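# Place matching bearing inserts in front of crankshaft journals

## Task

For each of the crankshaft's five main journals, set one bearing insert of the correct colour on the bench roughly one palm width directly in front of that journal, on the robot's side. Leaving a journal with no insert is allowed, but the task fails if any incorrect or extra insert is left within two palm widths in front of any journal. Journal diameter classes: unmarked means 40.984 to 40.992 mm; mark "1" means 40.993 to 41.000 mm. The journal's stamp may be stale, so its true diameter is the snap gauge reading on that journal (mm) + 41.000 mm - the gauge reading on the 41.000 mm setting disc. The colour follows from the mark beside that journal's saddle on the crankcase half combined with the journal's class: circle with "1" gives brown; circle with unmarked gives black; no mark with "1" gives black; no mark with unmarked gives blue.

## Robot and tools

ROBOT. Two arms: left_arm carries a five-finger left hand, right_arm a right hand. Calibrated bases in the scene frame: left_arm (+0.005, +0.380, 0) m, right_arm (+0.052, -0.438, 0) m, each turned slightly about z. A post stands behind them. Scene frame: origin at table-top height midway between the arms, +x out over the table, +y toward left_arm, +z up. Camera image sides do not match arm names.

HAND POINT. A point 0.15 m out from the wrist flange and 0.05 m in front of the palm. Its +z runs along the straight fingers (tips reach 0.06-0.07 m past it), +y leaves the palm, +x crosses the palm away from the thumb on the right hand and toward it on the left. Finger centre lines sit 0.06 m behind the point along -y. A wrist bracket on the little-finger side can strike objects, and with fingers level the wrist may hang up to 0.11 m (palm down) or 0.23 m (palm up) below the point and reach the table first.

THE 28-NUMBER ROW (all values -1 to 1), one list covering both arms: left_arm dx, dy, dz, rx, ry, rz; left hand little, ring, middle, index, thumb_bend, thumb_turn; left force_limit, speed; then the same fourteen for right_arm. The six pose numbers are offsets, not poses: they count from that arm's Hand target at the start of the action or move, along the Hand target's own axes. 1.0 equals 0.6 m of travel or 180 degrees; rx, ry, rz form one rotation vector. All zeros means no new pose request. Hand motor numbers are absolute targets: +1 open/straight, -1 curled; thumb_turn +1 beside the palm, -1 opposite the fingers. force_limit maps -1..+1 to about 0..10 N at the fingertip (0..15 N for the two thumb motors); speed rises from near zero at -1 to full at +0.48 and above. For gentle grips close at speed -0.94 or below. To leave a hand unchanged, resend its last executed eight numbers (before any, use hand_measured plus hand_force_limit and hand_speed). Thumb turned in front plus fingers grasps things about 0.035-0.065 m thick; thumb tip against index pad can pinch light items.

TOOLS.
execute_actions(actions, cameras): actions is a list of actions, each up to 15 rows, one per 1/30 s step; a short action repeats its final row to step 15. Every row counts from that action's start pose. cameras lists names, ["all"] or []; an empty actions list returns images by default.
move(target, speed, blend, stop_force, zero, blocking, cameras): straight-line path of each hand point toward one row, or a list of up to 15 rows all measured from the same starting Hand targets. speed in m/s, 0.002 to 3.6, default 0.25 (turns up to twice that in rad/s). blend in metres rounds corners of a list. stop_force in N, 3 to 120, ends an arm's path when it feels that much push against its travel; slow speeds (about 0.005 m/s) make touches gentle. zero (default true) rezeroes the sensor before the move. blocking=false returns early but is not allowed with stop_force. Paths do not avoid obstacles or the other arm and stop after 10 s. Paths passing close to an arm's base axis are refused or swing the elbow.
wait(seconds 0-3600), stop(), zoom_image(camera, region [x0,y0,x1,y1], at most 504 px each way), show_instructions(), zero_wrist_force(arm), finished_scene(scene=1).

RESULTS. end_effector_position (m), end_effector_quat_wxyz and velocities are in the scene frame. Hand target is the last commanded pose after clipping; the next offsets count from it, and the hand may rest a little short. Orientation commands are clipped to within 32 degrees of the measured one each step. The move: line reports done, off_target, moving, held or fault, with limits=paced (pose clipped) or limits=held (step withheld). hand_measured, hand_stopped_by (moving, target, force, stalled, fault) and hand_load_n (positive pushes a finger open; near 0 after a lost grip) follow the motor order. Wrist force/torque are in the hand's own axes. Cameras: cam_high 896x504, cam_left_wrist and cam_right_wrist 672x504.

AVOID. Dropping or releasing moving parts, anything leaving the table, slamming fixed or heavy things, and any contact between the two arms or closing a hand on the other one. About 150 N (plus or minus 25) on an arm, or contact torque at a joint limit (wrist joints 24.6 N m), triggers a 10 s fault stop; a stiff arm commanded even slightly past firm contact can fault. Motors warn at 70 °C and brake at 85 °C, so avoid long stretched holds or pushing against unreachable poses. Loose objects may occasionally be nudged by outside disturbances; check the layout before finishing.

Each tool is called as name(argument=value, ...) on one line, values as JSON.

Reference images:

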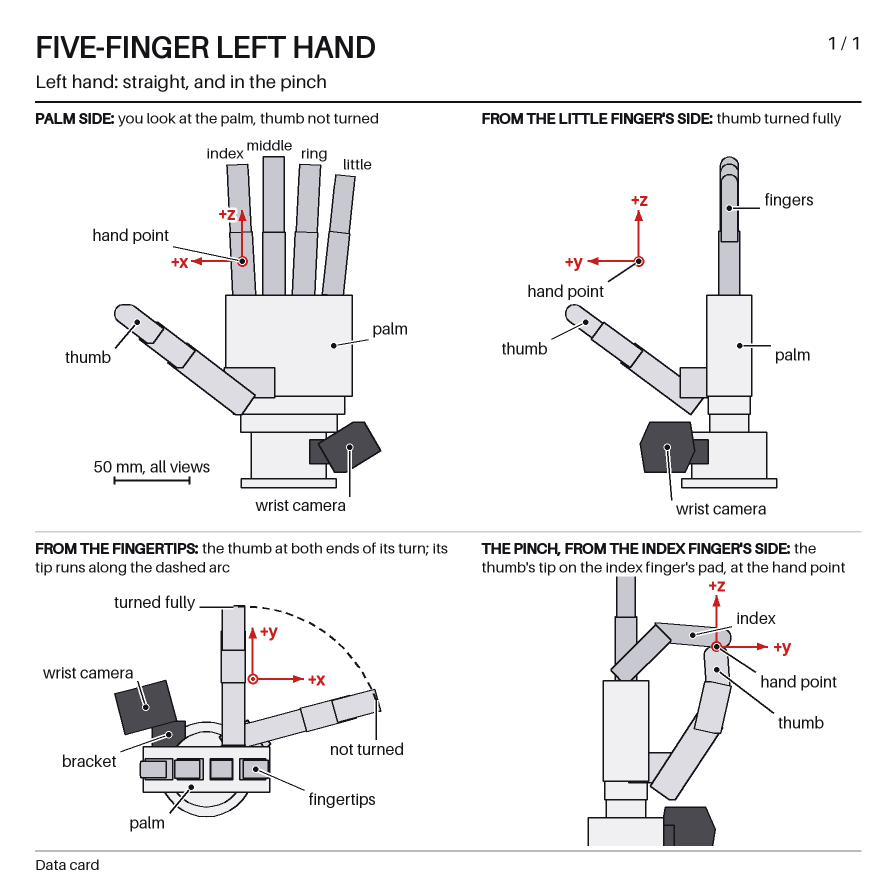

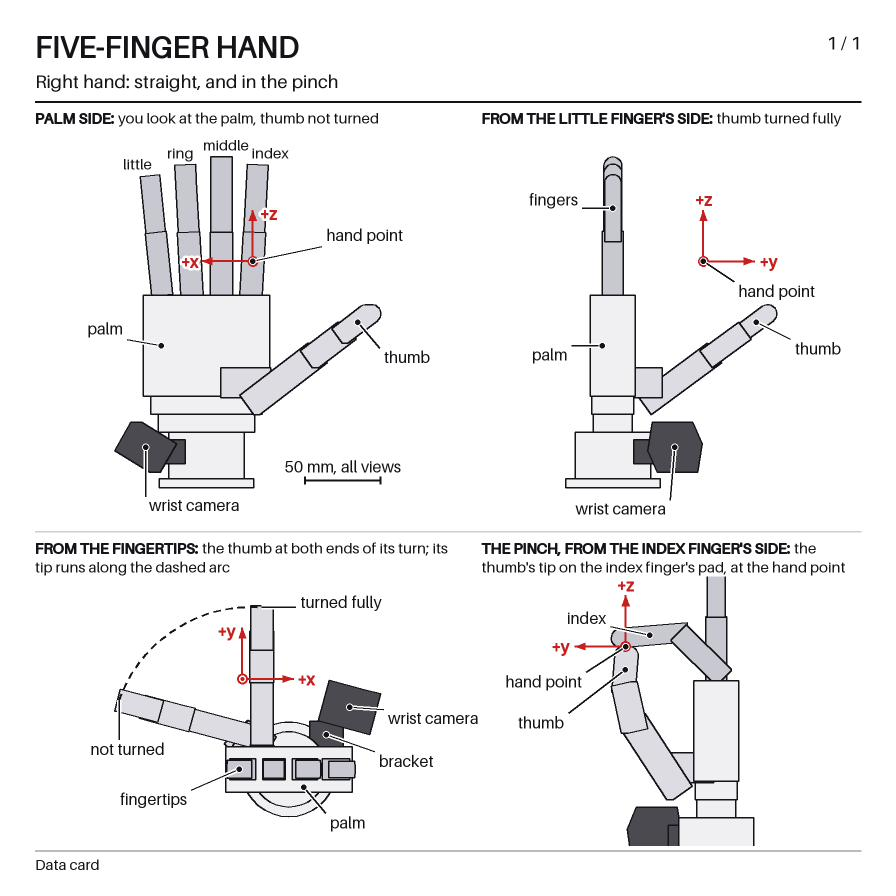

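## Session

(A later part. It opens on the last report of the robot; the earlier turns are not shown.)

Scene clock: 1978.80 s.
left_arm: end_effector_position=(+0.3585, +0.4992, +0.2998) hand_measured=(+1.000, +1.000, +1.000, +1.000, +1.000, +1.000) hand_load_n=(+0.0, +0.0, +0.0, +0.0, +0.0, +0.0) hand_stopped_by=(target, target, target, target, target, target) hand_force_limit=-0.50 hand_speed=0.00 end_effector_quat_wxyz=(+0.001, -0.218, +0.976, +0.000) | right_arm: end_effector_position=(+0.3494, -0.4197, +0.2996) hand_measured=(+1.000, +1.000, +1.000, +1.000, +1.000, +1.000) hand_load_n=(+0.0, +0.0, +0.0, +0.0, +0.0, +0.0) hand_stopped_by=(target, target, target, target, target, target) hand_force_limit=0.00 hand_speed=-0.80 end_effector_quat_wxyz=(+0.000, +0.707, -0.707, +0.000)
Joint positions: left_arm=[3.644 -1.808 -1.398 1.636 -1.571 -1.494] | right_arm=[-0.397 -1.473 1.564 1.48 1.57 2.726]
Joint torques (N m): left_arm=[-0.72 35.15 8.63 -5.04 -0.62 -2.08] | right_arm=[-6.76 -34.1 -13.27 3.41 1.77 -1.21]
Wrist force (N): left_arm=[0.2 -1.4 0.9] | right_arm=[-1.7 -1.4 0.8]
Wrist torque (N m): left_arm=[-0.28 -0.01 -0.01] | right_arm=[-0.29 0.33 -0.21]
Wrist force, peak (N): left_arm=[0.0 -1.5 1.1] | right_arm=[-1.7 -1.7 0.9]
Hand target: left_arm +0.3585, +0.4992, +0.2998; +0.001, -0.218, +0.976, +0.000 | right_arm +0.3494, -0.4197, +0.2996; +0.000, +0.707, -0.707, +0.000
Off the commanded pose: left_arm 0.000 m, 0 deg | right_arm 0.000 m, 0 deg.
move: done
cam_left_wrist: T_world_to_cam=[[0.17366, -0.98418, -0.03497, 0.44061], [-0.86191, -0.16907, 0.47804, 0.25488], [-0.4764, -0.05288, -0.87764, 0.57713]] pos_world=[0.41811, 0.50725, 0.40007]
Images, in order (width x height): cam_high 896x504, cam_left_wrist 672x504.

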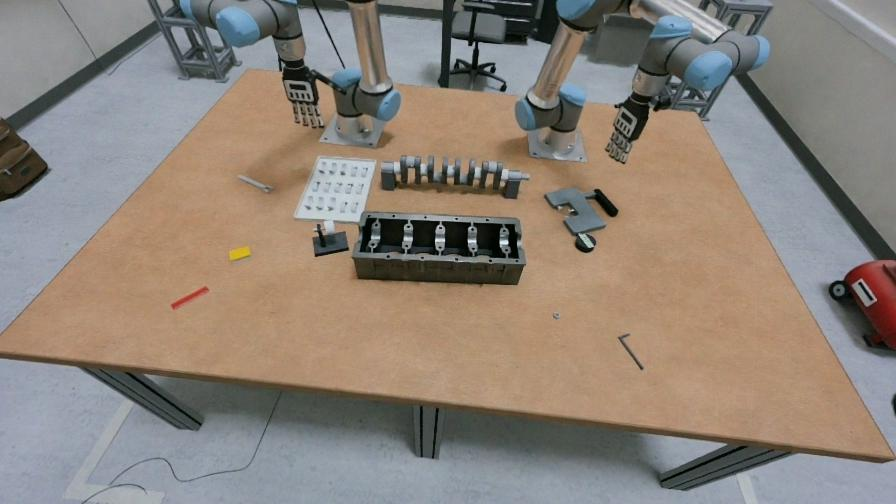

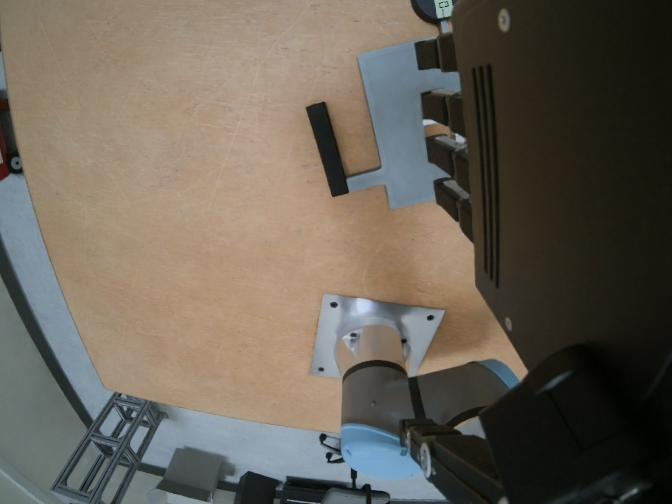

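move(target=[0.0167,0.041,0.2497,0.25,0,0,0.3,0.3,0.3,0.3,0.6,-1,-0.5,0,0,0,0,0,0,0,1,1,1,1,1,1,0,-0.8], speed=0.2, cameras=["cam_left_wrist","cam_high"])

zoom_image(camera="cam_left_wrist", region=[250, 150, 500, 400])

Scene clock: 2033.20 s.
left_arm: end_effector_position=(+0.3391, +0.5172, +0.1501) hand_measured=(+0.300, +0.300, +0.300, +0.300, +0.600, -1.000) hand_load_n=(+0.0, +0.0, +0.0, +0.0, +0.0, +0.0) hand_stopped_by=(target, target, target, target, target, target) hand_force_limit=-0.50 hand_speed=0.00 end_effector_quat_wxyz=(+0.084, -0.202, +0.902, -0.373) | right_arm: end_effector_position=(+0.3494, -0.4197, +0.2996) hand_measured=(+1.000, +1.000, +1.000, +1.000, +1.000, +1.000) hand_load_n=(+0.0, +0.0, +0.0, +0.0, +0.0, +0.0) hand_stopped_by=(target, target, target, target, target, target) hand_force_limit=0.00 hand_speed=-0.80 end_effector_quat_wxyz=(+0.000, +0.707, -0.707, +0.000)
Joint positions: left_arm=[4.19 -1.954 -1.836 1.693 -0.958 -0.778] | right_arm=[-0.397 -1.473 1.564 1.48 1.57 2.726]
Joint torques (N m): left_arm=[3.55 20.38 12.27 0.25 0.6 1.8] | right_arm=[-7.15 -33.25 -13.37 3.29 1.79 -1.16]
Wrist force (N): left_arm=[-0.3 0.9 0.1] | right_arm=[-1.7 -1.5 1.1]
Wrist torque (N m): left_arm=[0.24 0.00 0.03] | right_arm=[-0.31 0.32 -0.20]
Wrist force, peak (N): left_arm=[0.2 -1.8 0.8] | right_arm=[-1.7 -1.6 1.1]
Hand target: left_arm +0.3391, +0.5172, +0.1500; +0.084, -0.202, +0.902, -0.373 | right_arm +0.3494, -0.4197, +0.2996; +0.000, +0.707, -0.707, +0.000
Off the commanded pose: left_arm 0.000 m, 0 deg | right_arm 0.000 m, 0 deg.
move: done
cam_left_wrist: T_world_to_cam=[[0.06329, -0.75118, 0.65706, 0.26958], [-0.97914, 0.08062, 0.18648, 0.26705], [-0.19306, -0.65516, -0.73041, 0.63065]] pos_world=[0.36617, 0.59415, 0.23371]
Images, in order (width x height): cam_high 896x504, cam_left_wrist 672x504.

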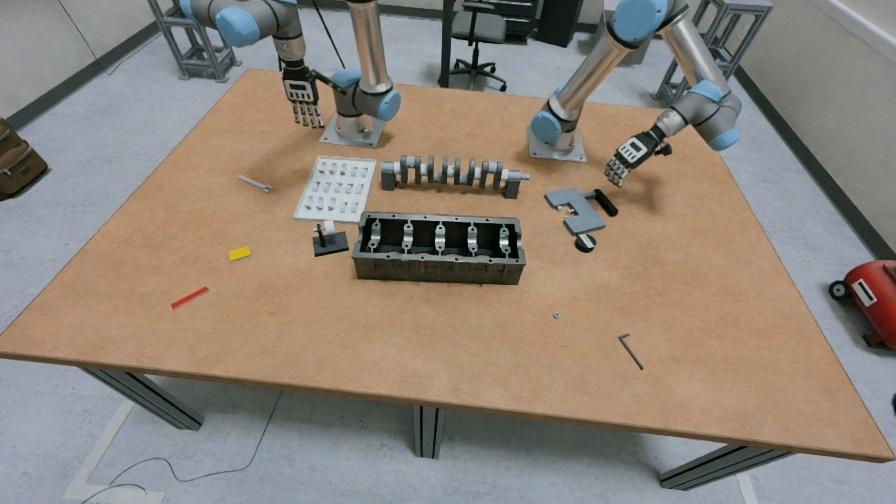

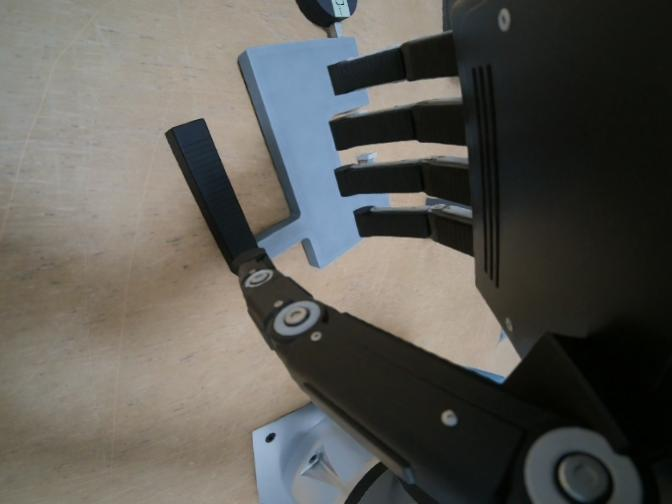

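Scaled by 2.016 from the camera's image (finer frame: 960x720).

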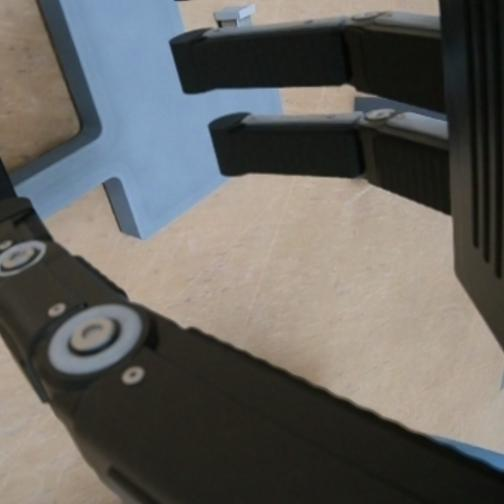

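move(target=[0,0.1061,0.1061,0,0,0,0.3,0.3,0.3,0.3,0.6,-1,-0.5,0,0,0,0,0,0,0,1,1,1,1,1,1,0,-0.8], speed=0.15, cameras=["cam_left_wrist"])

zoom_image(camera="cam_left_wrist", region=[220, 50, 440, 330])

Scene clock: 2057.17 s.
left_arm: end_effector_position=(+0.3391, +0.5173, +0.0601) hand_measured=(+0.300, +0.300, +0.300, +0.300, +0.600, -1.000) hand_load_n=(+0.0, +0.0, +0.0, +0.0, -0.5, +0.0) hand_stopped_by=(target, target, target, target, target, target) hand_force_limit=-0.50 hand_speed=0.00 end_effector_quat_wxyz=(+0.084, -0.202, +0.902, -0.373) | right_arm: end_effector_position=(+0.3494, -0.4197, +0.2996) hand_measured=(+1.000, +1.000, +1.000, +1.000, +1.000, +1.000) hand_load_n=(+0.0, +0.0, +0.0, +0.0, +0.0, +0.0) hand_stopped_by=(target, target, target, target, target, target) hand_force_limit=0.00 hand_speed=-0.80 end_effector_quat_wxyz=(+0.000, +0.707, -0.707, +0.000)
Joint positions: left_arm=[4.19 -2.107 -1.899 1.908 -0.958 -0.778] | right_arm=[-0.397 -1.473 1.564 1.48 1.57 2.726]
Joint torques (N m): left_arm=[-7.74 24.26 16.39 -0.43 2.3 -1.33] | right_arm=[-6.53 -33.73 -13.29 3.3 1.78 -1.22]
Wrist force (N): left_arm=[0.0 0.6 0.2] | right_arm=[-1.7 -1.5 0.9]
Wrist torque (N m): left_arm=[0.19 -0.04 -0.02] | right_arm=[-0.30 0.32 -0.21]
Wrist force, peak (N): left_arm=[-0.3 1.9 1.0] | right_arm=[-1.8 -1.6 1.1]
Hand target: left_arm +0.3391, +0.5173, +0.0600; +0.084, -0.202, +0.902, -0.373 | right_arm +0.3494, -0.4197, +0.2996; +0.000, +0.707, -0.707, +0.000
Off the commanded pose: left_arm 0.000 m, 0 deg | right_arm 0.000 m, 0 deg.
move: done
cam_left_wrist: T_world_to_cam=[[0.06327, -0.75099, 0.65728, 0.32864], [-0.97915, 0.08069, 0.18645, 0.28389], [-0.19306, -0.65536, -0.73022, 0.5651]] pos_world=[0.36627, 0.59425, 0.14371]

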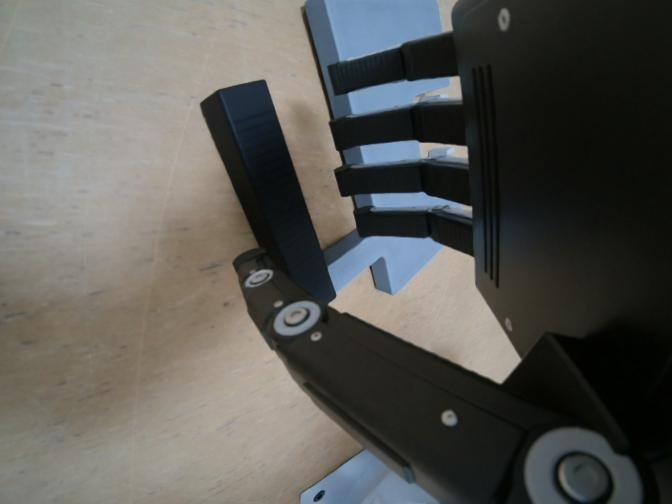

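Scaled by 1.800 from the camera's image (finer frame: 960x720).

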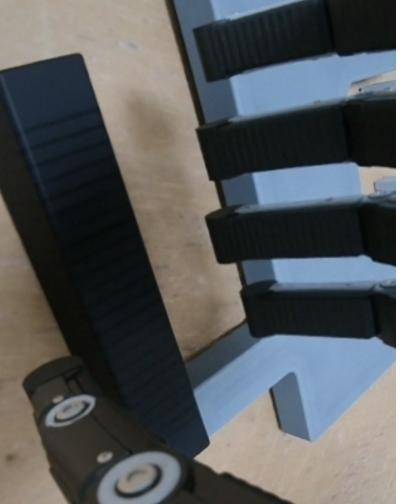

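move(target=[0,0.0377,0.0377,0,0,0,0.3,0.3,0.3,0.3,0.6,-1,-0.5,0,0,0,0,0,0,0,1,1,1,1,1,1,0,-0.8], speed=0.02, stop_force=6, cameras=["cam_left_wrist"])

zoom_image(camera="cam_left_wrist", region=[220, 50, 440, 330])

Scene clock: 2080.40 s.
left_arm: end_effector_position=(+0.3392, +0.5173, +0.0292) hand_measured=(+0.300, +0.300, +0.300, +0.300, +0.600, -1.000) hand_load_n=(+0.0, +0.0, +0.0, +0.0, +0.0, +0.0) hand_stopped_by=(target, target, target, target, target, target) hand_force_limit=-0.50 hand_speed=0.00 end_effector_quat_wxyz=(+0.084, -0.202, +0.902, -0.373) | right_arm: end_effector_position=(+0.3494, -0.4197, +0.2996) hand_measured=(+1.000, +1.000, +1.000, +1.000, +1.000, +1.000) hand_load_n=(+0.0, +0.0, +0.0, +0.0, +0.0, +0.0) hand_stopped_by=(target, target, target, target, target, target) hand_force_limit=0.00 hand_speed=-0.80 end_effector_quat_wxyz=(+0.000, +0.707, -0.707, +0.000)
Joint positions: left_arm=[4.19 -2.167 -1.909 1.978 -0.958 -0.778] | right_arm=[-0.397 -1.473 1.564 1.48 1.57 2.726]
Joint torques (N m): left_arm=[-3.68 29.03 16.74 -4.91 -1.83 -0.76] | right_arm=[-7.01 -33.45 -14.43 3.25 1.8 -1.18]
Wrist force (N): left_arm=[0.0 -1.5 -1.9] | right_arm=[-1.6 -1.5 0.8]
Wrist torque (N m): left_arm=[0.34 -0.06 0.01] | right_arm=[-0.29 0.31 -0.21]
Wrist force, peak (N): left_arm=[-1.2 -18.4 -14.8] | right_arm=[-1.7 -1.7 0.8]
Hand target: left_arm +0.3392, +0.5173, +0.0292; +0.084, -0.202, +0.902, -0.373 (not the last commanded pose) | right_arm +0.3494, -0.4197, +0.2996; +0.000, +0.707, -0.707, +0.000
Off the commanded pose: left_arm 0.001 m, 0 deg | right_arm 0.000 m, 0 deg.
move: contact (left_arm)
cam_left_wrist: T_world_to_cam=[[0.06312, -0.75107, 0.6572, 0.34899], [-0.97917, 0.08072, 0.18629, 0.28974], [-0.19296, -0.65527, -0.73033, 0.54255]] pos_world=[0.36637, 0.59425, 0.11291]

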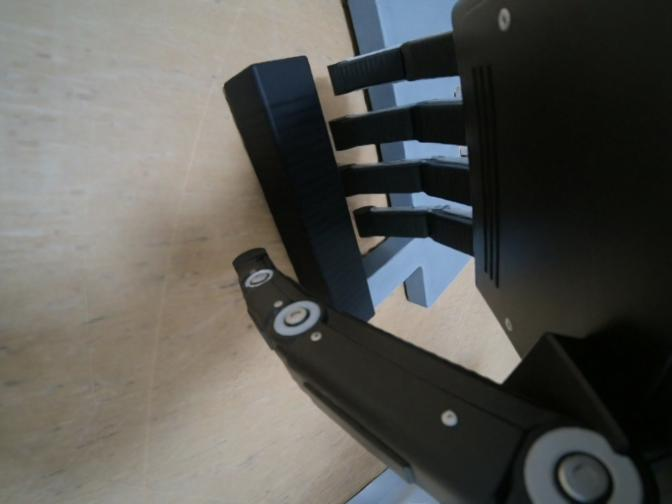

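Scaled by 1.800 from the camera's image (finer frame: 960x720).

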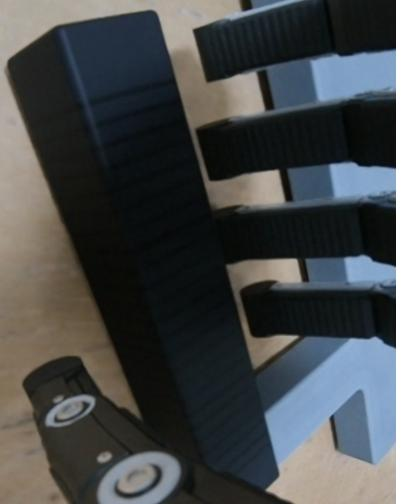

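move(target=[[0,-0.0024,-0.0024,0,0,0,0.3,0.3,0.3,0.3,0.6,-1,-0.5,0,0,0,0,0,0,0,1,1,1,1,1,1,0,-0.8],[0,-0.0024,-0.0024,0,0,0,0.0,0.0,0.0,0.0,0.1,-1,-0.2,-0.85,0,0,0,0,0,0,1,1,1,1,1,1,0,-0.8]], speed=0.02, cameras=["cam_left_wrist"])

zoom_image(camera="cam_left_wrist", region=[220, 50, 440, 330])

Scene clock: 2101.97 s.
left_arm: end_effector_position=(+0.3392, +0.5173, +0.0313) hand_measured=(+0.000, +0.000, +0.108, +0.000, +0.298, -1.000) hand_load_n=(+0.0, +2.5, -0.5, +2.0, +6.5, +0.5) hand_stopped_by=(target, target, force, target, force, target) hand_force_limit=-0.20 hand_speed=-0.85 end_effector_quat_wxyz=(+0.084, -0.202, +0.902, -0.373) | right_arm: end_effector_position=(+0.3494, -0.4197, +0.2996) hand_measured=(+1.000, +1.000, +1.000, +1.000, +1.000, +1.000) hand_load_n=(+0.0, +0.0, +0.0, +0.0, +0.0, +0.0) hand_stopped_by=(target, target, target, target, target, target) hand_force_limit=0.00 hand_speed=-0.80 end_effector_quat_wxyz=(+0.000, +0.707, -0.707, +0.000)
Joint positions: left_arm=[4.19 -2.163 -1.909 1.974 -0.958 -0.778] | right_arm=[-0.397 -1.473 1.564 1.48 1.57 2.726]
Joint torques (N m): left_arm=[4.04 31.04 2.88 -2.11 -0.58 1.22] | right_arm=[-6.85 -33.65 -14.06 3.34 1.76 -0.99]
Wrist force (N): left_arm=[0.5 4.6 -1.1] | right_arm=[-1.7 -1.4 0.7]
Wrist torque (N m): left_arm=[0.42 -0.03 -0.08] | right_arm=[-0.27 0.32 -0.21]
Wrist force, peak (N): left_arm=[0.5 4.6 -1.1] | right_arm=[-1.8 -1.7 0.9]
Hand target: left_arm +0.3392, +0.5173, +0.0313; +0.084, -0.202, +0.902, -0.373 | right_arm +0.3494, -0.4197, +0.2996; +0.000, +0.707, -0.707, +0.000
Off the commanded pose: left_arm 0.000 m, 0 deg | right_arm 0.000 m, 0 deg.
move: done
cam_left_wrist: T_world_to_cam=[[0.06312, -0.75107, 0.6572, 0.34768], [-0.97917, 0.08072, 0.18629, 0.28927], [-0.19296, -0.65527, -0.73033, 0.54399]] pos_world=[0.36627, 0.59425, 0.11491]

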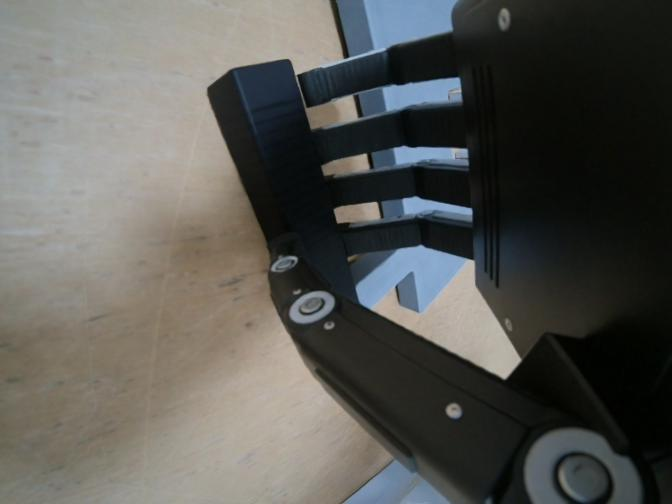

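Scaled by 1.800 from the camera's image (finer frame: 960x720).

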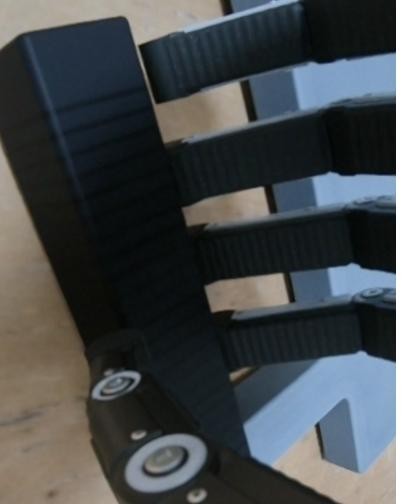

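move(target=[0,0,0,0,0,0,-0.25,-0.25,-0.25,-0.25,0.0,-1,0.2,-0.85,0,0,0,0,0,0,1,1,1,1,1,1,0,-0.8], speed=0.02, cameras=["cam_left_wrist"])

zoom_image(camera="cam_left_wrist", region=[220, 50, 440, 330])

Scene clock: 2110.70 s.
left_arm: end_effector_position=(+0.3392, +0.5173, +0.0313) hand_measured=(-0.094, -0.024, +0.000, -0.024, +0.284, -1.000) hand_load_n=(+5.0, +4.5, +7.5, +4.0, +10.5, +1.0) hand_stopped_by=(force, force, force, force, force, target) hand_force_limit=0.20 hand_speed=-0.85 end_effector_quat_wxyz=(+0.084, -0.202, +0.902, -0.373) | right_arm: end_effector_position=(+0.3494, -0.4197, +0.2996) hand_measured=(+1.000, +1.000, +1.000, +1.000, +1.000, +1.000) hand_load_n=(+0.0, +0.0, +0.0, +0.0, +0.0, +0.0) hand_stopped_by=(target, target, target, target, target, target) hand_force_limit=0.00 hand_speed=-0.80 end_effector_quat_wxyz=(+0.000, +0.707, -0.707, +0.000)
Joint positions: left_arm=[4.19 -2.163 -1.909 1.974 -0.958 -0.778] | right_arm=[-0.397 -1.473 1.564 1.48 1.57 2.726]
Joint torques (N m): left_arm=[3.64 36.72 4.32 -5.74 -0.19 1.35] | right_arm=[-6.71 -31.81 -14.37 3.15 1.84 -0.88]
Wrist force (N): left_arm=[1.6 4.8 3.6] | right_arm=[-1.7 -1.6 1.0]
Wrist torque (N m): left_arm=[0.26 0.23 -0.05] | right_arm=[-0.31 0.32 -0.21]
Wrist force, peak (N): left_arm=[1.9 4.5 3.8] | right_arm=[-1.8 -1.6 0.8]
Hand target: left_arm +0.3392, +0.5173, +0.0313; +0.084, -0.202, +0.902, -0.373 | right_arm +0.3494, -0.4197, +0.2996; +0.000, +0.707, -0.707, +0.000
Off the commanded pose: left_arm 0.000 m, 0 deg | right_arm 0.000 m, 0 deg.
move: done
cam_left_wrist: T_world_to_cam=[[0.06312, -0.75107, 0.6572, 0.34768], [-0.97917, 0.08072, 0.18629, 0.28927], [-0.19296, -0.65527, -0.73033, 0.54399]] pos_world=[0.36627, 0.59425, 0.11491]

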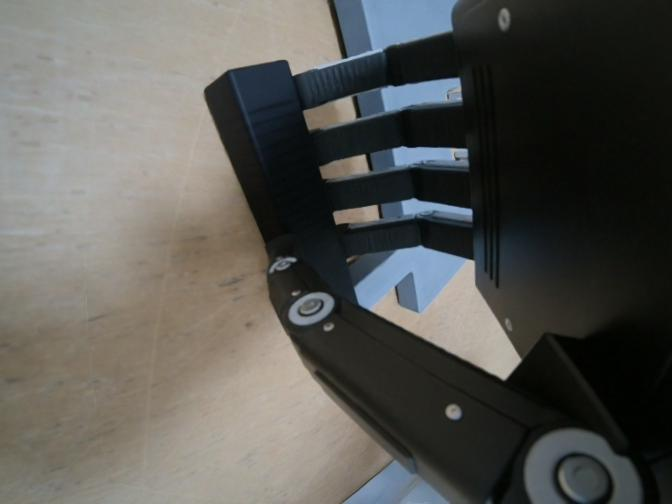

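Scaled by 1.800 from the camera's image (finer frame: 960x720).

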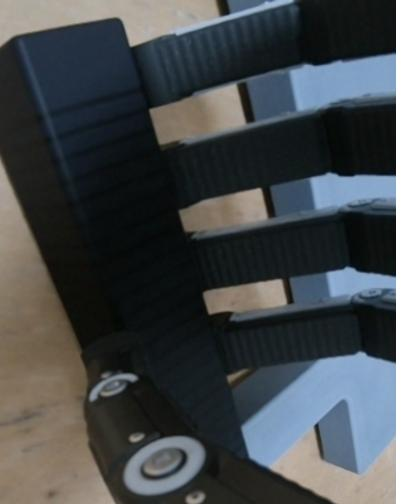

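move(target=[[0,-0.0486,-0.029,-0.0556,0,0,-0.25,-0.25,-0.25,-0.25,0.0,-1,0.2,-0.85,0,0,0,0,0,0,1,1,1,1,1,1,0,-0.8],[0,-0.0999,-0.0483,-0.1111,0,0,-0.25,-0.25,-0.25,-0.25,0.0,-1,0.2,-0.85,0,0,0,0,0,0,1,1,1,1,1,1,0,-0.8],[0,-0.1539,-0.0582,-0.1667,0,0,-0.25,-0.25,-0.25,-0.25,0.0,-1,0.2,-0.85,0,0,0,0,0,0,1,1,1,1,1,1,0,-0.8]], speed=0.05, blend=[0.005,0.005,0], cameras=["cam_left_wrist","cam_high"])

zoom_image(camera="cam_high", region=[520, 140, 660, 260])

Scene clock: 2187.97 s.
left_arm: end_effector_position=(+0.3564, +0.4806, +0.1213) hand_measured=(-0.094, -0.024, +0.000, -0.024, +0.284, -1.000) hand_load_n=(+2.5, +2.5, +6.5, +4.5, +5.0, +1.0) hand_stopped_by=(force, force, force, force, force, target) hand_force_limit=0.20 hand_speed=-0.85 end_effector_quat_wxyz=(+0.029, -0.216, +0.968, -0.127) end_effector_velocity=(+0.000, -0.001, +0.000) end_effector_angular_velocity=(-0.006, -0.002, -0.001) | right_arm: end_effector_position=(+0.3494, -0.4197, +0.2996) hand_measured=(+1.000, +1.000, +1.000, +1.000, +1.000, +1.000) hand_load_n=(+0.0, +0.0, +0.0, +0.0, +0.0, +0.0) hand_stopped_by=(target, target, target, target, target, target) hand_force_limit=0.00 hand_speed=-0.80 end_effector_quat_wxyz=(+0.000, +0.707, -0.707, +0.000)
Joint positions: left_arm=[3.78 -1.881 -1.778 2.033 -1.315 -1.351] | right_arm=[-0.397 -1.473 1.564 1.48 1.57 2.726]
Joint velocities: left_arm=[0.003 0 -0.002 -0.001 0.005 0.004] | right_arm=[within noise]
Joint torques (N m): left_arm=[6.62 22.85 9.23 -4.43 2.66 2.06] | right_arm=[-6.1 -32.65 -14.81 3.38 1.85 -0.9]
Wrist force (N): left_arm=[0.1 -0.5 6.7] | right_arm=[-1.8 -1.4 0.9]
Wrist torque (N m): left_arm=[-0.21 0.25 -0.02] | right_arm=[-0.28 0.34 -0.22]
Wrist force, peak (N): left_arm=[-0.4 -1.7 7.1] | right_arm=[-1.9 -1.5 1.0]
Hand target: left_arm +0.3564, +0.4805, +0.1213; +0.029, -0.216, +0.968, -0.127 | right_arm +0.3494, -0.4197, +0.2996; +0.000, +0.707, -0.707, +0.000
Off the commanded pose: left_arm 0.000 m, 0 deg | right_arm 0.000 m, 0 deg.
move: done
cam_left_wrist: T_world_to_cam=[[0.16332, -0.96272, 0.21564, 0.37936], [-0.91154, -0.06364, 0.40627, 0.31096], [-0.3774, -0.26291, -0.88795, 0.48537]] pos_world=[0.40468, 0.51262, 0.22285]
Images, in order (width x height): cam_high 896x504, cam_left_wrist 672x504.

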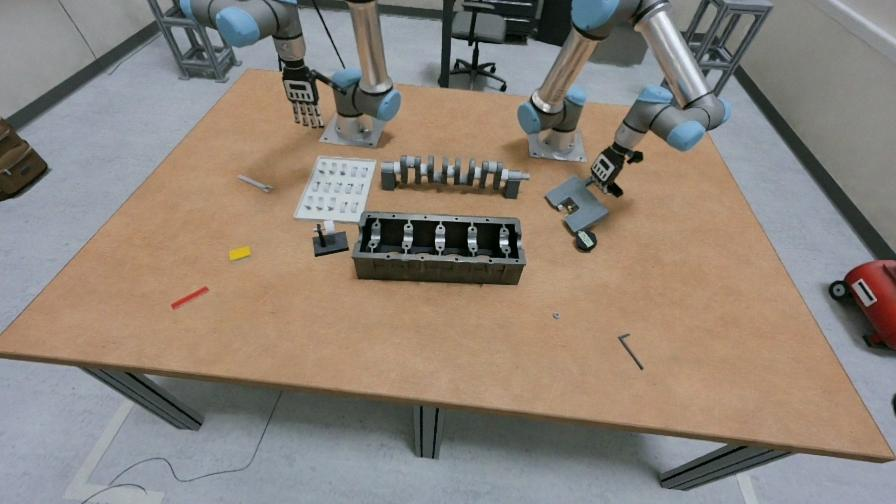

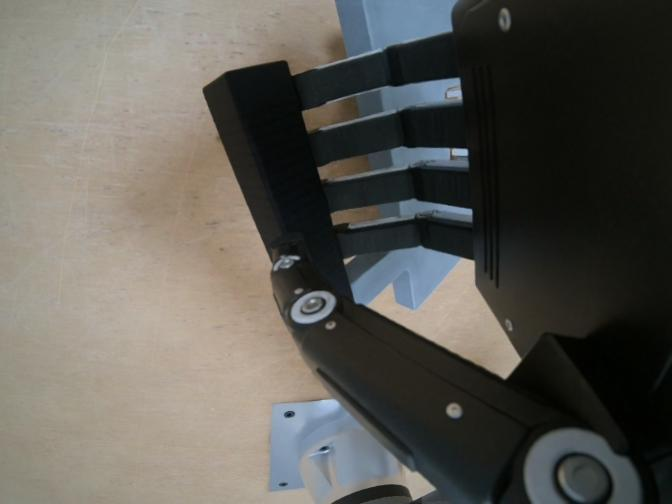

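Scaled by 3.600 from the camera's image (finer frame: 1280x720).

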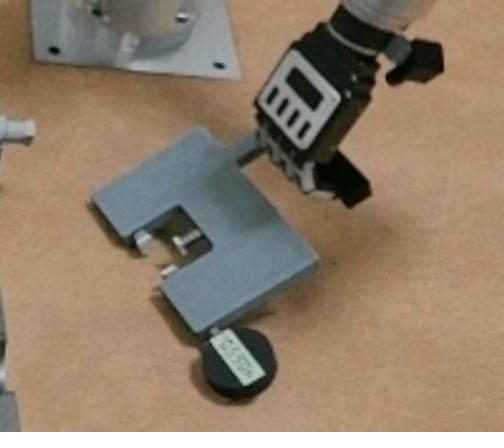

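move(target=[[0,-0.0474,-0.0278,-0.0556,0,0,-0.25,-0.25,-0.25,-0.25,0.0,-1,0.2,-0.85,0,0,0,0,0,0,1,1,1,1,1,1,0,-0.8],[0,-0.0989,-0.047,-0.1111,0,0,-0.25,-0.25,-0.25,-0.25,0.0,-1,0.2,-0.85,0,0,0,0,0,0,1,1,1,1,1,1,0,-0.8],[0,-0.1528,-0.0569,-0.1667,0,0,-0.25,-0.25,-0.25,-0.25,0.0,-1,0.2,-0.85,0,0,0,0,0,0,1,1,1,1,1,1,0,-0.8],[0,-0.2076,-0.0575,-0.2222,0,0,-0.25,-0.25,-0.25,-0.25,0.0,-1,0.2,-0.85,0,0,0,0,0,0,1,1,1,1,1,1,0,-0.8],[0,-0.2617,-0.0484,-0.2778,0,0,-0.25,-0.25,-0.25,-0.25,0.0,-1,0.2,-0.85,0,0,0,0,0,0,1,1,1,1,1,1,0,-0.8],[0,-0.3136,-0.03,-0.3333,0,0,-0.25,-0.25,-0.25,-0.25,0.0,-1,0.2,-0.85,0,0,0,0,0,0,1,1,1,1,1,1,0,-0.8]], speed=0.08, blend=[0.005,0.005,0.005,0.005,0.005,0], cameras=["cam_left_wrist","cam_high"])

zoom_image(camera="cam_high", region=[520, 140, 660, 260])

Scene clock: 2228.57 s.
left_arm: end_effector_position=(+0.4318, +0.3203, +0.1873) hand_measured=(-0.096, -0.024, -0.002, -0.024, +0.280, -1.000) hand_load_n=(+0.0, +0.0, +0.0, +0.0, +0.0, +0.0) hand_stopped_by=(force, force, force, force, force, target) hand_force_limit=0.20 hand_speed=-0.85 end_effector_quat_wxyz=(-0.083, -0.202, +0.902, +0.374) | right_arm: end_effector_position=(+0.3494, -0.4197, +0.2996) hand_measured=(+1.000, +1.000, +1.000, +1.000, +1.000, +1.000) hand_load_n=(+0.0, +0.0, +0.0, +0.0, +0.0, +0.0) hand_stopped_by=(target, target, target, target, target, target) hand_force_limit=0.00 hand_speed=-0.80 end_effector_quat_wxyz=(+0.000, +0.707, -0.707, +0.000)
Joint positions: left_arm=[2.93 -2.419 -1.179 1.491 -2.176 -2.38] | right_arm=[-0.397 -1.473 1.564 1.48 1.57 2.726]
Joint torques (N m): left_arm=[4.06 49.81 7.81 0.2 1.46 1.69] | right_arm=[-6.18 -31.64 -15.52 3.33 1.84 -0.98]
Wrist force (N): left_arm=[0.3 -3.2 1.1] | right_arm=[-1.6 -1.5 0.8]
Wrist torque (N m): left_arm=[-0.71 -0.05 0.08] | right_arm=[-0.30 0.32 -0.21]
Wrist force, peak (N): left_arm=[-0.7 -1.0 6.5] | right_arm=[-1.7 -1.6 0.9]
Hand target: left_arm +0.4318, +0.3203, +0.1873; -0.083, -0.202, +0.902, +0.374 | right_arm +0.3494, -0.4197, +0.2996; +0.000, +0.707, -0.707, +0.000
Off the commanded pose: left_arm 0.000 m, 0 deg | right_arm 0.000 m, 0 deg.
move: done
cam_left_wrist: T_world_to_cam=[[0.04366, -0.70627, -0.7066, 0.34083], [-0.69081, -0.53228, 0.48935, 0.38193], [-0.72172, 0.46676, -0.51114, 0.37468]] pos_world=[0.51938, 0.26913, 0.24544]
Images, in order (width x height): cam_high 896x504, cam_left_wrist 672x504.

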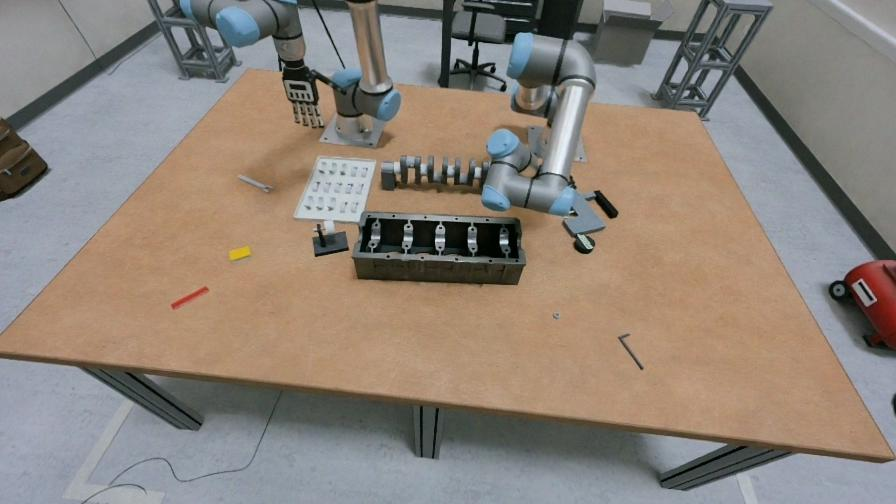

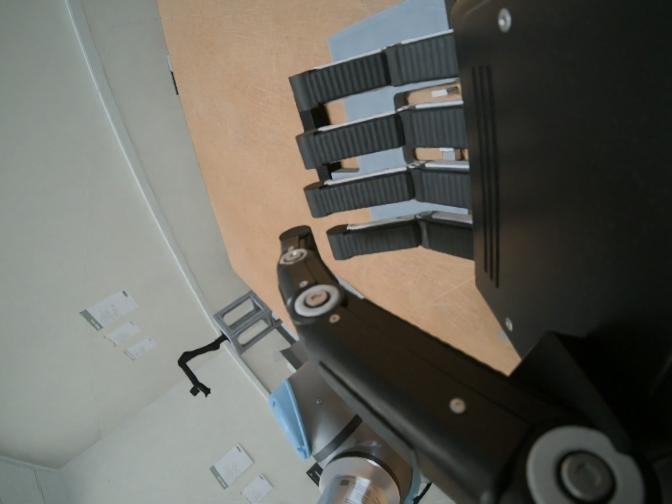

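Scaled by 3.600 from the camera's image (finer frame: 1280x720).

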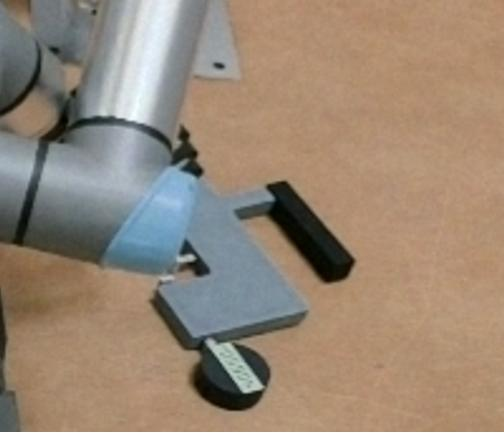

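move(target=[-0.0187,0.3603,0.0947,0.25,0,0,1,1,1,1,1,-1,0.2,-0.5,0,0,0,0,0,0,1,1,1,1,1,1,0,-0.8], speed=0.2, cameras=["cam_left_wrist"])

zoom_image(camera="cam_left_wrist", region=[280, 80, 480, 220])

Scene clock: 2430.27 s.
left_arm: end_effector_position=(+0.3596, +0.4997, +0.3000) hand_measured=(+1.000, +1.000, +1.000, +1.000, +1.000, -1.000) hand_load_n=(+0.0, +0.0, +0.0, +0.0, +0.0, +0.0) hand_stopped_by=(target, target, target, target, target, target) hand_force_limit=0.20 hand_speed=-0.50 end_effector_quat_wxyz=(+0.001, -0.218, +0.976, +0.000) | right_arm: end_effector_position=(+0.3494, -0.4197, +0.2996) hand_measured=(+1.000, +1.000, +1.000, +1.000, +1.000, +1.000) hand_load_n=(+0.0, +0.0, +0.0, +0.0, +0.0, +0.0) hand_stopped_by=(target, target, target, target, target, target) hand_force_limit=0.00 hand_speed=-0.80 end_effector_quat_wxyz=(+0.000, +0.707, -0.707, +0.000)
Joint positions: left_arm=[3.644 -1.811 -1.394 1.635 -1.571 -1.495] | right_arm=[-0.397 -1.473 1.564 1.48 1.57 2.726]
Joint torques (N m): left_arm=[5.28 27.86 11.58 -0.66 1.7 2.3] | right_arm=[-5.89 -30.45 -15.19 3.34 1.75 -0.93]
Wrist force (N): left_arm=[-0.1 -1.2 1.0] | right_arm=[-1.7 -1.5 0.8]
Wrist torque (N m): left_arm=[-0.24 0.04 0.10] | right_arm=[-0.29 0.33 -0.21]
Wrist force, peak (N): left_arm=[0.4 -4.8 1.2] | right_arm=[-1.7 -1.6 0.9]
Hand target: left_arm +0.3596, +0.4996, +0.3000; +0.001, -0.218, +0.976, +0.000 | right_arm +0.3494, -0.4197, +0.2996; +0.000, +0.707, -0.707, +0.000
Off the commanded pose: left_arm 0.000 m, 0 deg | right_arm 0.000 m, 0 deg.
move: done
cam_left_wrist: T_world_to_cam=[[0.17396, -0.98413, -0.03505, 0.44082], [-0.86181, -0.16937, 0.47813, 0.25581], [-0.47647, -0.05297, -0.87759, 0.57787]] pos_world=[0.41911, 0.50775, 0.40027]

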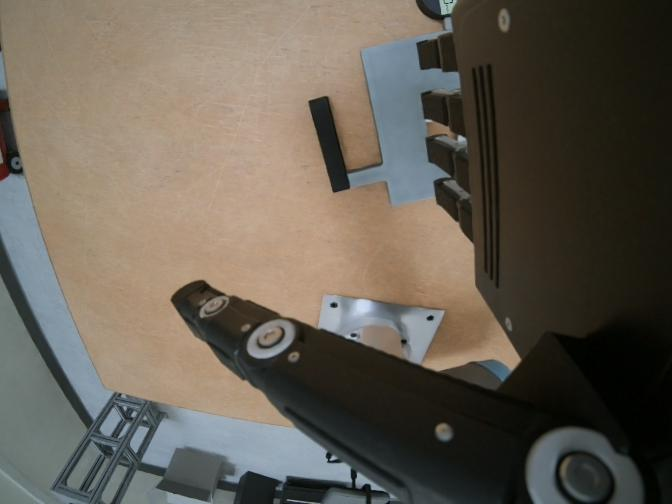

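Scaled by 2.520 from the camera's image (finer frame: 960x720).

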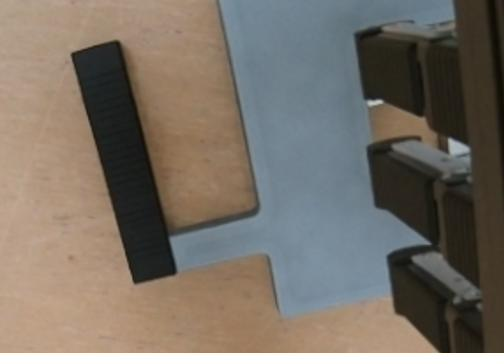

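move(target=[0.0072,0.0452,0.3,0.3611,0.0035,0.0054,0.3,0.3,0.3,0.3,0.4,-1,0.2,-0.5,0,0,0,0,0,0,1,1,1,1,1,1,0,-0.8], speed=0.2, cameras=["cam_left_wrist","cam_high"])

zoom_image(camera="cam_high", region=[540, 60, 740, 240])

Scene clock: 2487.60 s.
left_arm: end_effector_position=(+0.3443, +0.5224, +0.1200) hand_measured=(+0.300, +0.300, +0.300, +0.300, +0.400, -1.000) hand_load_n=(+0.0, +0.0, +0.0, +0.0, +0.0, +0.0) hand_stopped_by=(target, target, target, target, target, target) hand_force_limit=0.20 hand_speed=-0.50 end_effector_quat_wxyz=(+0.113, -0.176, +0.825, -0.525) | right_arm: end_effector_position=(+0.3494, -0.4197, +0.2996) hand_measured=(+1.000, +1.000, +1.000, +1.000, +1.000, +1.000) hand_load_n=(+0.0, +0.0, +0.0, +0.0, +0.0, +0.0) hand_stopped_by=(target, target, target, target, target, target) hand_force_limit=0.00 hand_speed=-0.80 end_effector_quat_wxyz=(+0.000, +0.707, -0.707, +0.000)
Joint positions: left_arm=[4.305 -2.177 -1.891 1.524 -0.851 -0.42] | right_arm=[-0.397 -1.473 1.564 1.48 1.57 2.726]
Joint torques (N m): left_arm=[1.06 25.75 15.07 0.2 -1.77 1.64] | right_arm=[-5.5 -31.75 -15.31 3.23 1.87 -0.75]
Wrist force (N): left_arm=[-0.3 1.5 0.0] | right_arm=[-1.6 -1.5 0.8]
Wrist torque (N m): left_arm=[0.36 -0.01 -0.01] | right_arm=[-0.30 0.32 -0.20]
Wrist force, peak (N): left_arm=[-0.4 2.4 -0.8] | right_arm=[-1.8 -1.6 1.0]
Hand target: left_arm +0.3443, +0.5224, +0.1200; +0.113, -0.176, +0.825, -0.525 | right_arm +0.3494, -0.4197, +0.2996; +0.000, +0.707, -0.707, +0.000
Off the commanded pose: left_arm 0.000 m, 0 deg | right_arm 0.000 m, 0 deg.
move: done
cam_left_wrist: T_world_to_cam=[[-0.06062, -0.50808, 0.85917, 0.18426], [-0.99136, 0.13097, 0.0075, 0.27678], [-0.11634, -0.85129, -0.51163, 0.66294]] pos_world=[0.36268, 0.62173, 0.17879]
Images, in order (width x height): cam_high 896x504, cam_left_wrist 672x504.

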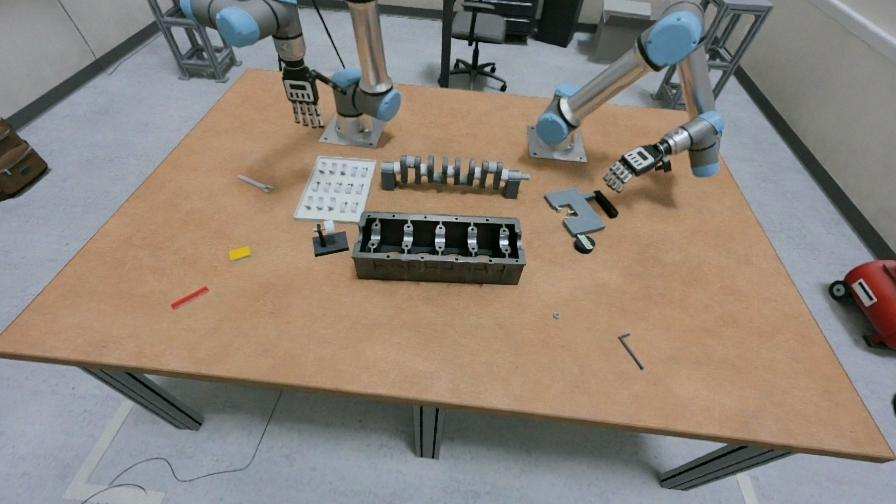

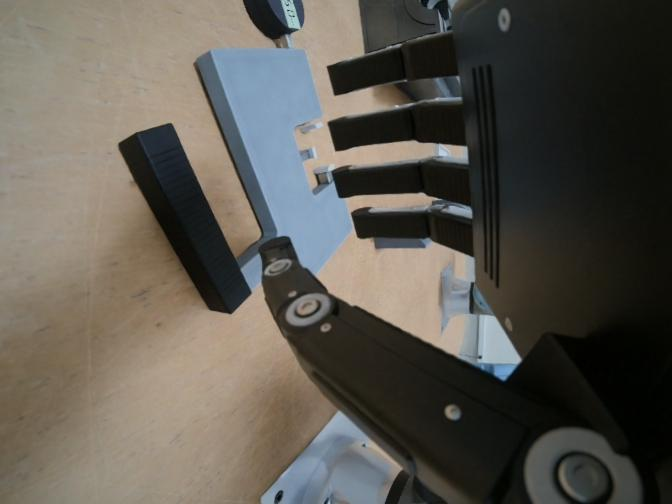

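Scaled by 2.520 from the camera's image (finer frame: 1280x720).

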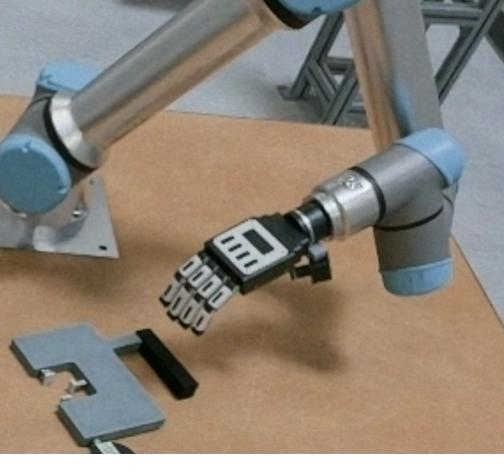

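move(target=[0,0.0906,0.0423,0,0,0,0.3,0.3,0.3,0.3,0.4,-1,0.2,-0.5,0,0,0,0,0,0,1,1,1,1,1,1,0,-0.8], speed=0.1, cameras=["cam_left_wrist","cam_high"])

zoom_image(camera="cam_high", region=[560, 80, 740, 240])

Scene clock: 2553.77 s.
left_arm: end_effector_position=(+0.3443, +0.5225, +0.0601) hand_measured=(+0.300, +0.300, +0.300, +0.300, +0.400, -1.000) hand_load_n=(+0.0, +0.0, +0.0, +0.0, +0.0, -0.5) hand_stopped_by=(target, target, target, target, target, target) hand_force_limit=0.20 hand_speed=-0.50 end_effector_quat_wxyz=(+0.113, -0.176, +0.825, -0.525) | right_arm: end_effector_position=(+0.3494, -0.4197, +0.2996) hand_measured=(+1.000, +1.000, +1.000, +1.000, +1.000, +1.000) hand_load_n=(+0.0, +0.0, +0.0, +0.0, +0.0, +0.0) hand_stopped_by=(target, target, target, target, target, target) hand_force_limit=0.00 hand_speed=-0.80 end_effector_quat_wxyz=(+0.000, +0.707, -0.707, +0.000)
Joint positions: left_arm=[4.305 -2.302 -1.893 1.65 -0.851 -0.42] | right_arm=[-0.397 -1.473 1.564 1.48 1.57 2.726]
Joint torques (N m): left_arm=[-7.05 29.42 7.59 -3.56 1.8 -1.29] | right_arm=[-5.81 -30.04 -16.24 3.24 1.83 -0.77]
Wrist force (N): left_arm=[-0.5 1.1 -0.3] | right_arm=[-1.7 -1.5 0.9]
Wrist torque (N m): left_arm=[0.31 0.01 -0.05] | right_arm=[-0.30 0.32 -0.21]
Wrist force, peak (N): left_arm=[-0.7 2.2 0.2] | right_arm=[-1.7 -1.6 1.0]
Hand target: left_arm +0.3443, +0.5224, +0.0600; +0.113, -0.176, +0.825, -0.525 | right_arm +0.3494, -0.4197, +0.2996; +0.000, +0.707, -0.707, +0.000
Off the commanded pose: left_arm 0.000 m, 0 deg | right_arm 0.000 m, 0 deg.
move: done
cam_left_wrist: T_world_to_cam=[[-0.06072, -0.50814, 0.85913, 0.23586], [-0.99135, 0.13102, 0.00742, 0.27729], [-0.11633, -0.85125, -0.5117, 0.63237]] pos_world=[0.36278, 0.62183, 0.11889]
Images, in order (width x height): cam_high 896x504, cam_left_wrist 672x504.

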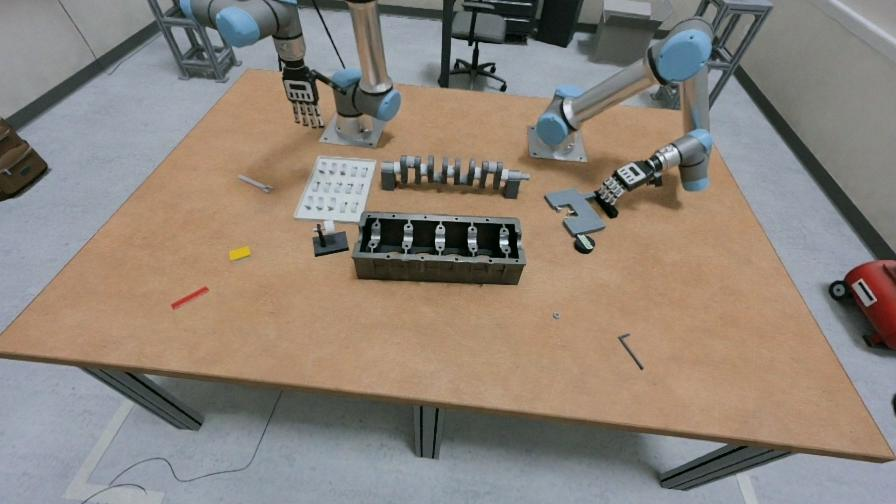

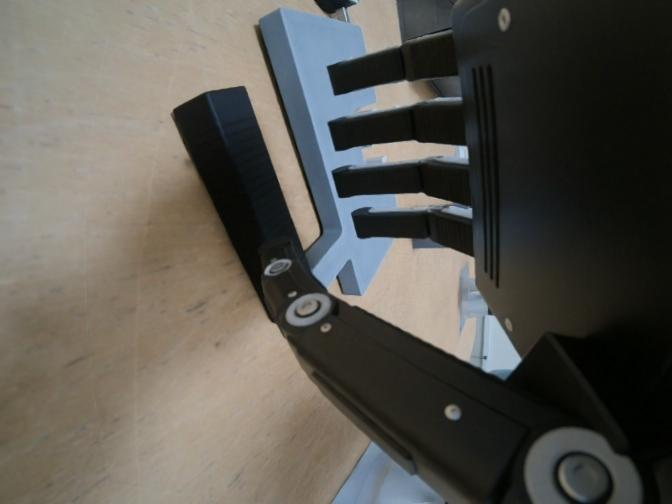

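Scaled by 2.800 from the camera's image (finer frame: 1280x720).

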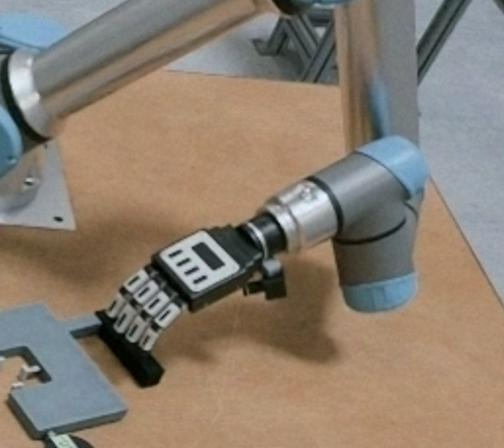

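move(target=[0,0.0544,0.0254,0,0,0,0.3,0.3,0.3,0.3,0.4,-1,0.2,-0.5,0,0,0,0,0,0,1,1,1,1,1,1,0,-0.8], speed=0.015, stop_force=5, cameras=["cam_left_wrist"])

zoom_image(camera="cam_left_wrist", region=[220, 50, 440, 330])

Scene clock: 2590.13 s.
left_arm: end_effector_position=(+0.3444, +0.5224, +0.0240) hand_measured=(+0.300, +0.300, +0.300, +0.300, +0.400, -1.000) hand_load_n=(+0.0, +0.0, +0.0, +0.0, +0.0, +0.0) hand_stopped_by=(target, target, target, target, target, target) hand_force_limit=0.20 hand_speed=-0.50 end_effector_quat_wxyz=(+0.113, -0.176, +0.825, -0.525) | right_arm: end_effector_position=(+0.3494, -0.4197, +0.2996) hand_measured=(+1.000, +1.000, +1.000, +1.000, +1.000, +1.000) hand_load_n=(+0.0, +0.0, +0.0, +0.0, +0.0, +0.0) hand_stopped_by=(target, target, target, target, target, target) hand_force_limit=0.00 hand_speed=-0.80 end_effector_quat_wxyz=(+0.000, +0.707, -0.707, +0.000)
Joint positions: left_arm=[4.305 -2.381 -1.883 1.72 -0.851 -0.42] | right_arm=[-0.397 -1.473 1.564 1.48 1.57 2.726]
Joint torques (N m): left_arm=[-7.18 43.71 0.84 -5.15 2.18 -1.32] | right_arm=[-5.97 -30.12 -16.12 3.32 1.77 -0.78]
Wrist force (N): left_arm=[-0.5 1.4 -0.1] | right_arm=[-1.6 -1.4 0.9]
Wrist torque (N m): left_arm=[0.34 0.02 -0.07] | right_arm=[-0.29 0.31 -0.20]
Wrist force, peak (N): left_arm=[-0.6 1.7 0.0] | right_arm=[-1.7 -1.6 0.9]
Hand target: left_arm +0.3444, +0.5224, +0.0240; +0.113, -0.176, +0.825, -0.525 | right_arm +0.3494, -0.4197, +0.2996; +0.000, +0.707, -0.707, +0.000
Off the commanded pose: left_arm 0.000 m, 0 deg | right_arm 0.000 m, 0 deg.
move: done
cam_left_wrist: T_world_to_cam=[[-0.06071, -0.50807, 0.85918, 0.26677], [-0.99135, 0.13102, 0.00742, 0.27757], [-0.11634, -0.8513, -0.51163, 0.61384]] pos_world=[0.36278, 0.62173, 0.08279]

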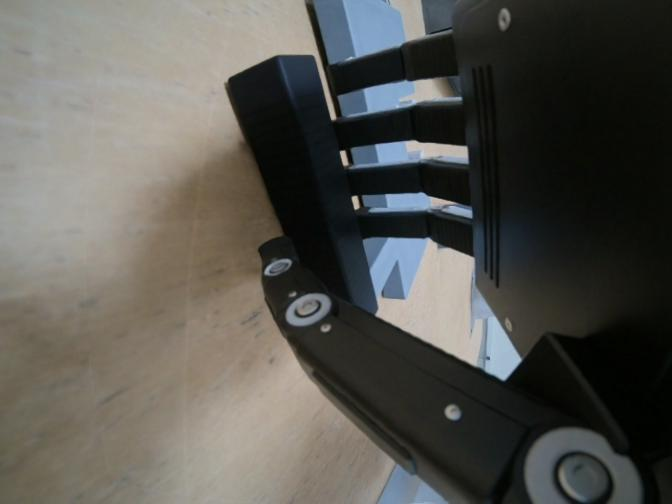

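Scaled by 1.800 from the camera's image (finer frame: 960x720).

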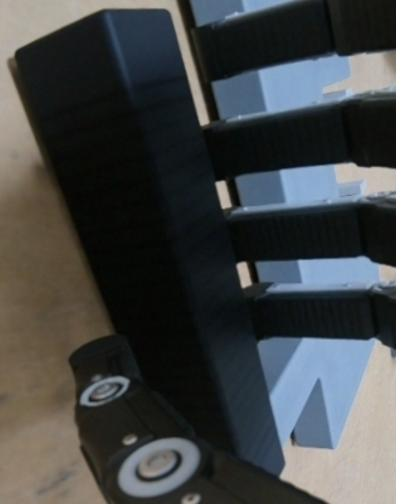

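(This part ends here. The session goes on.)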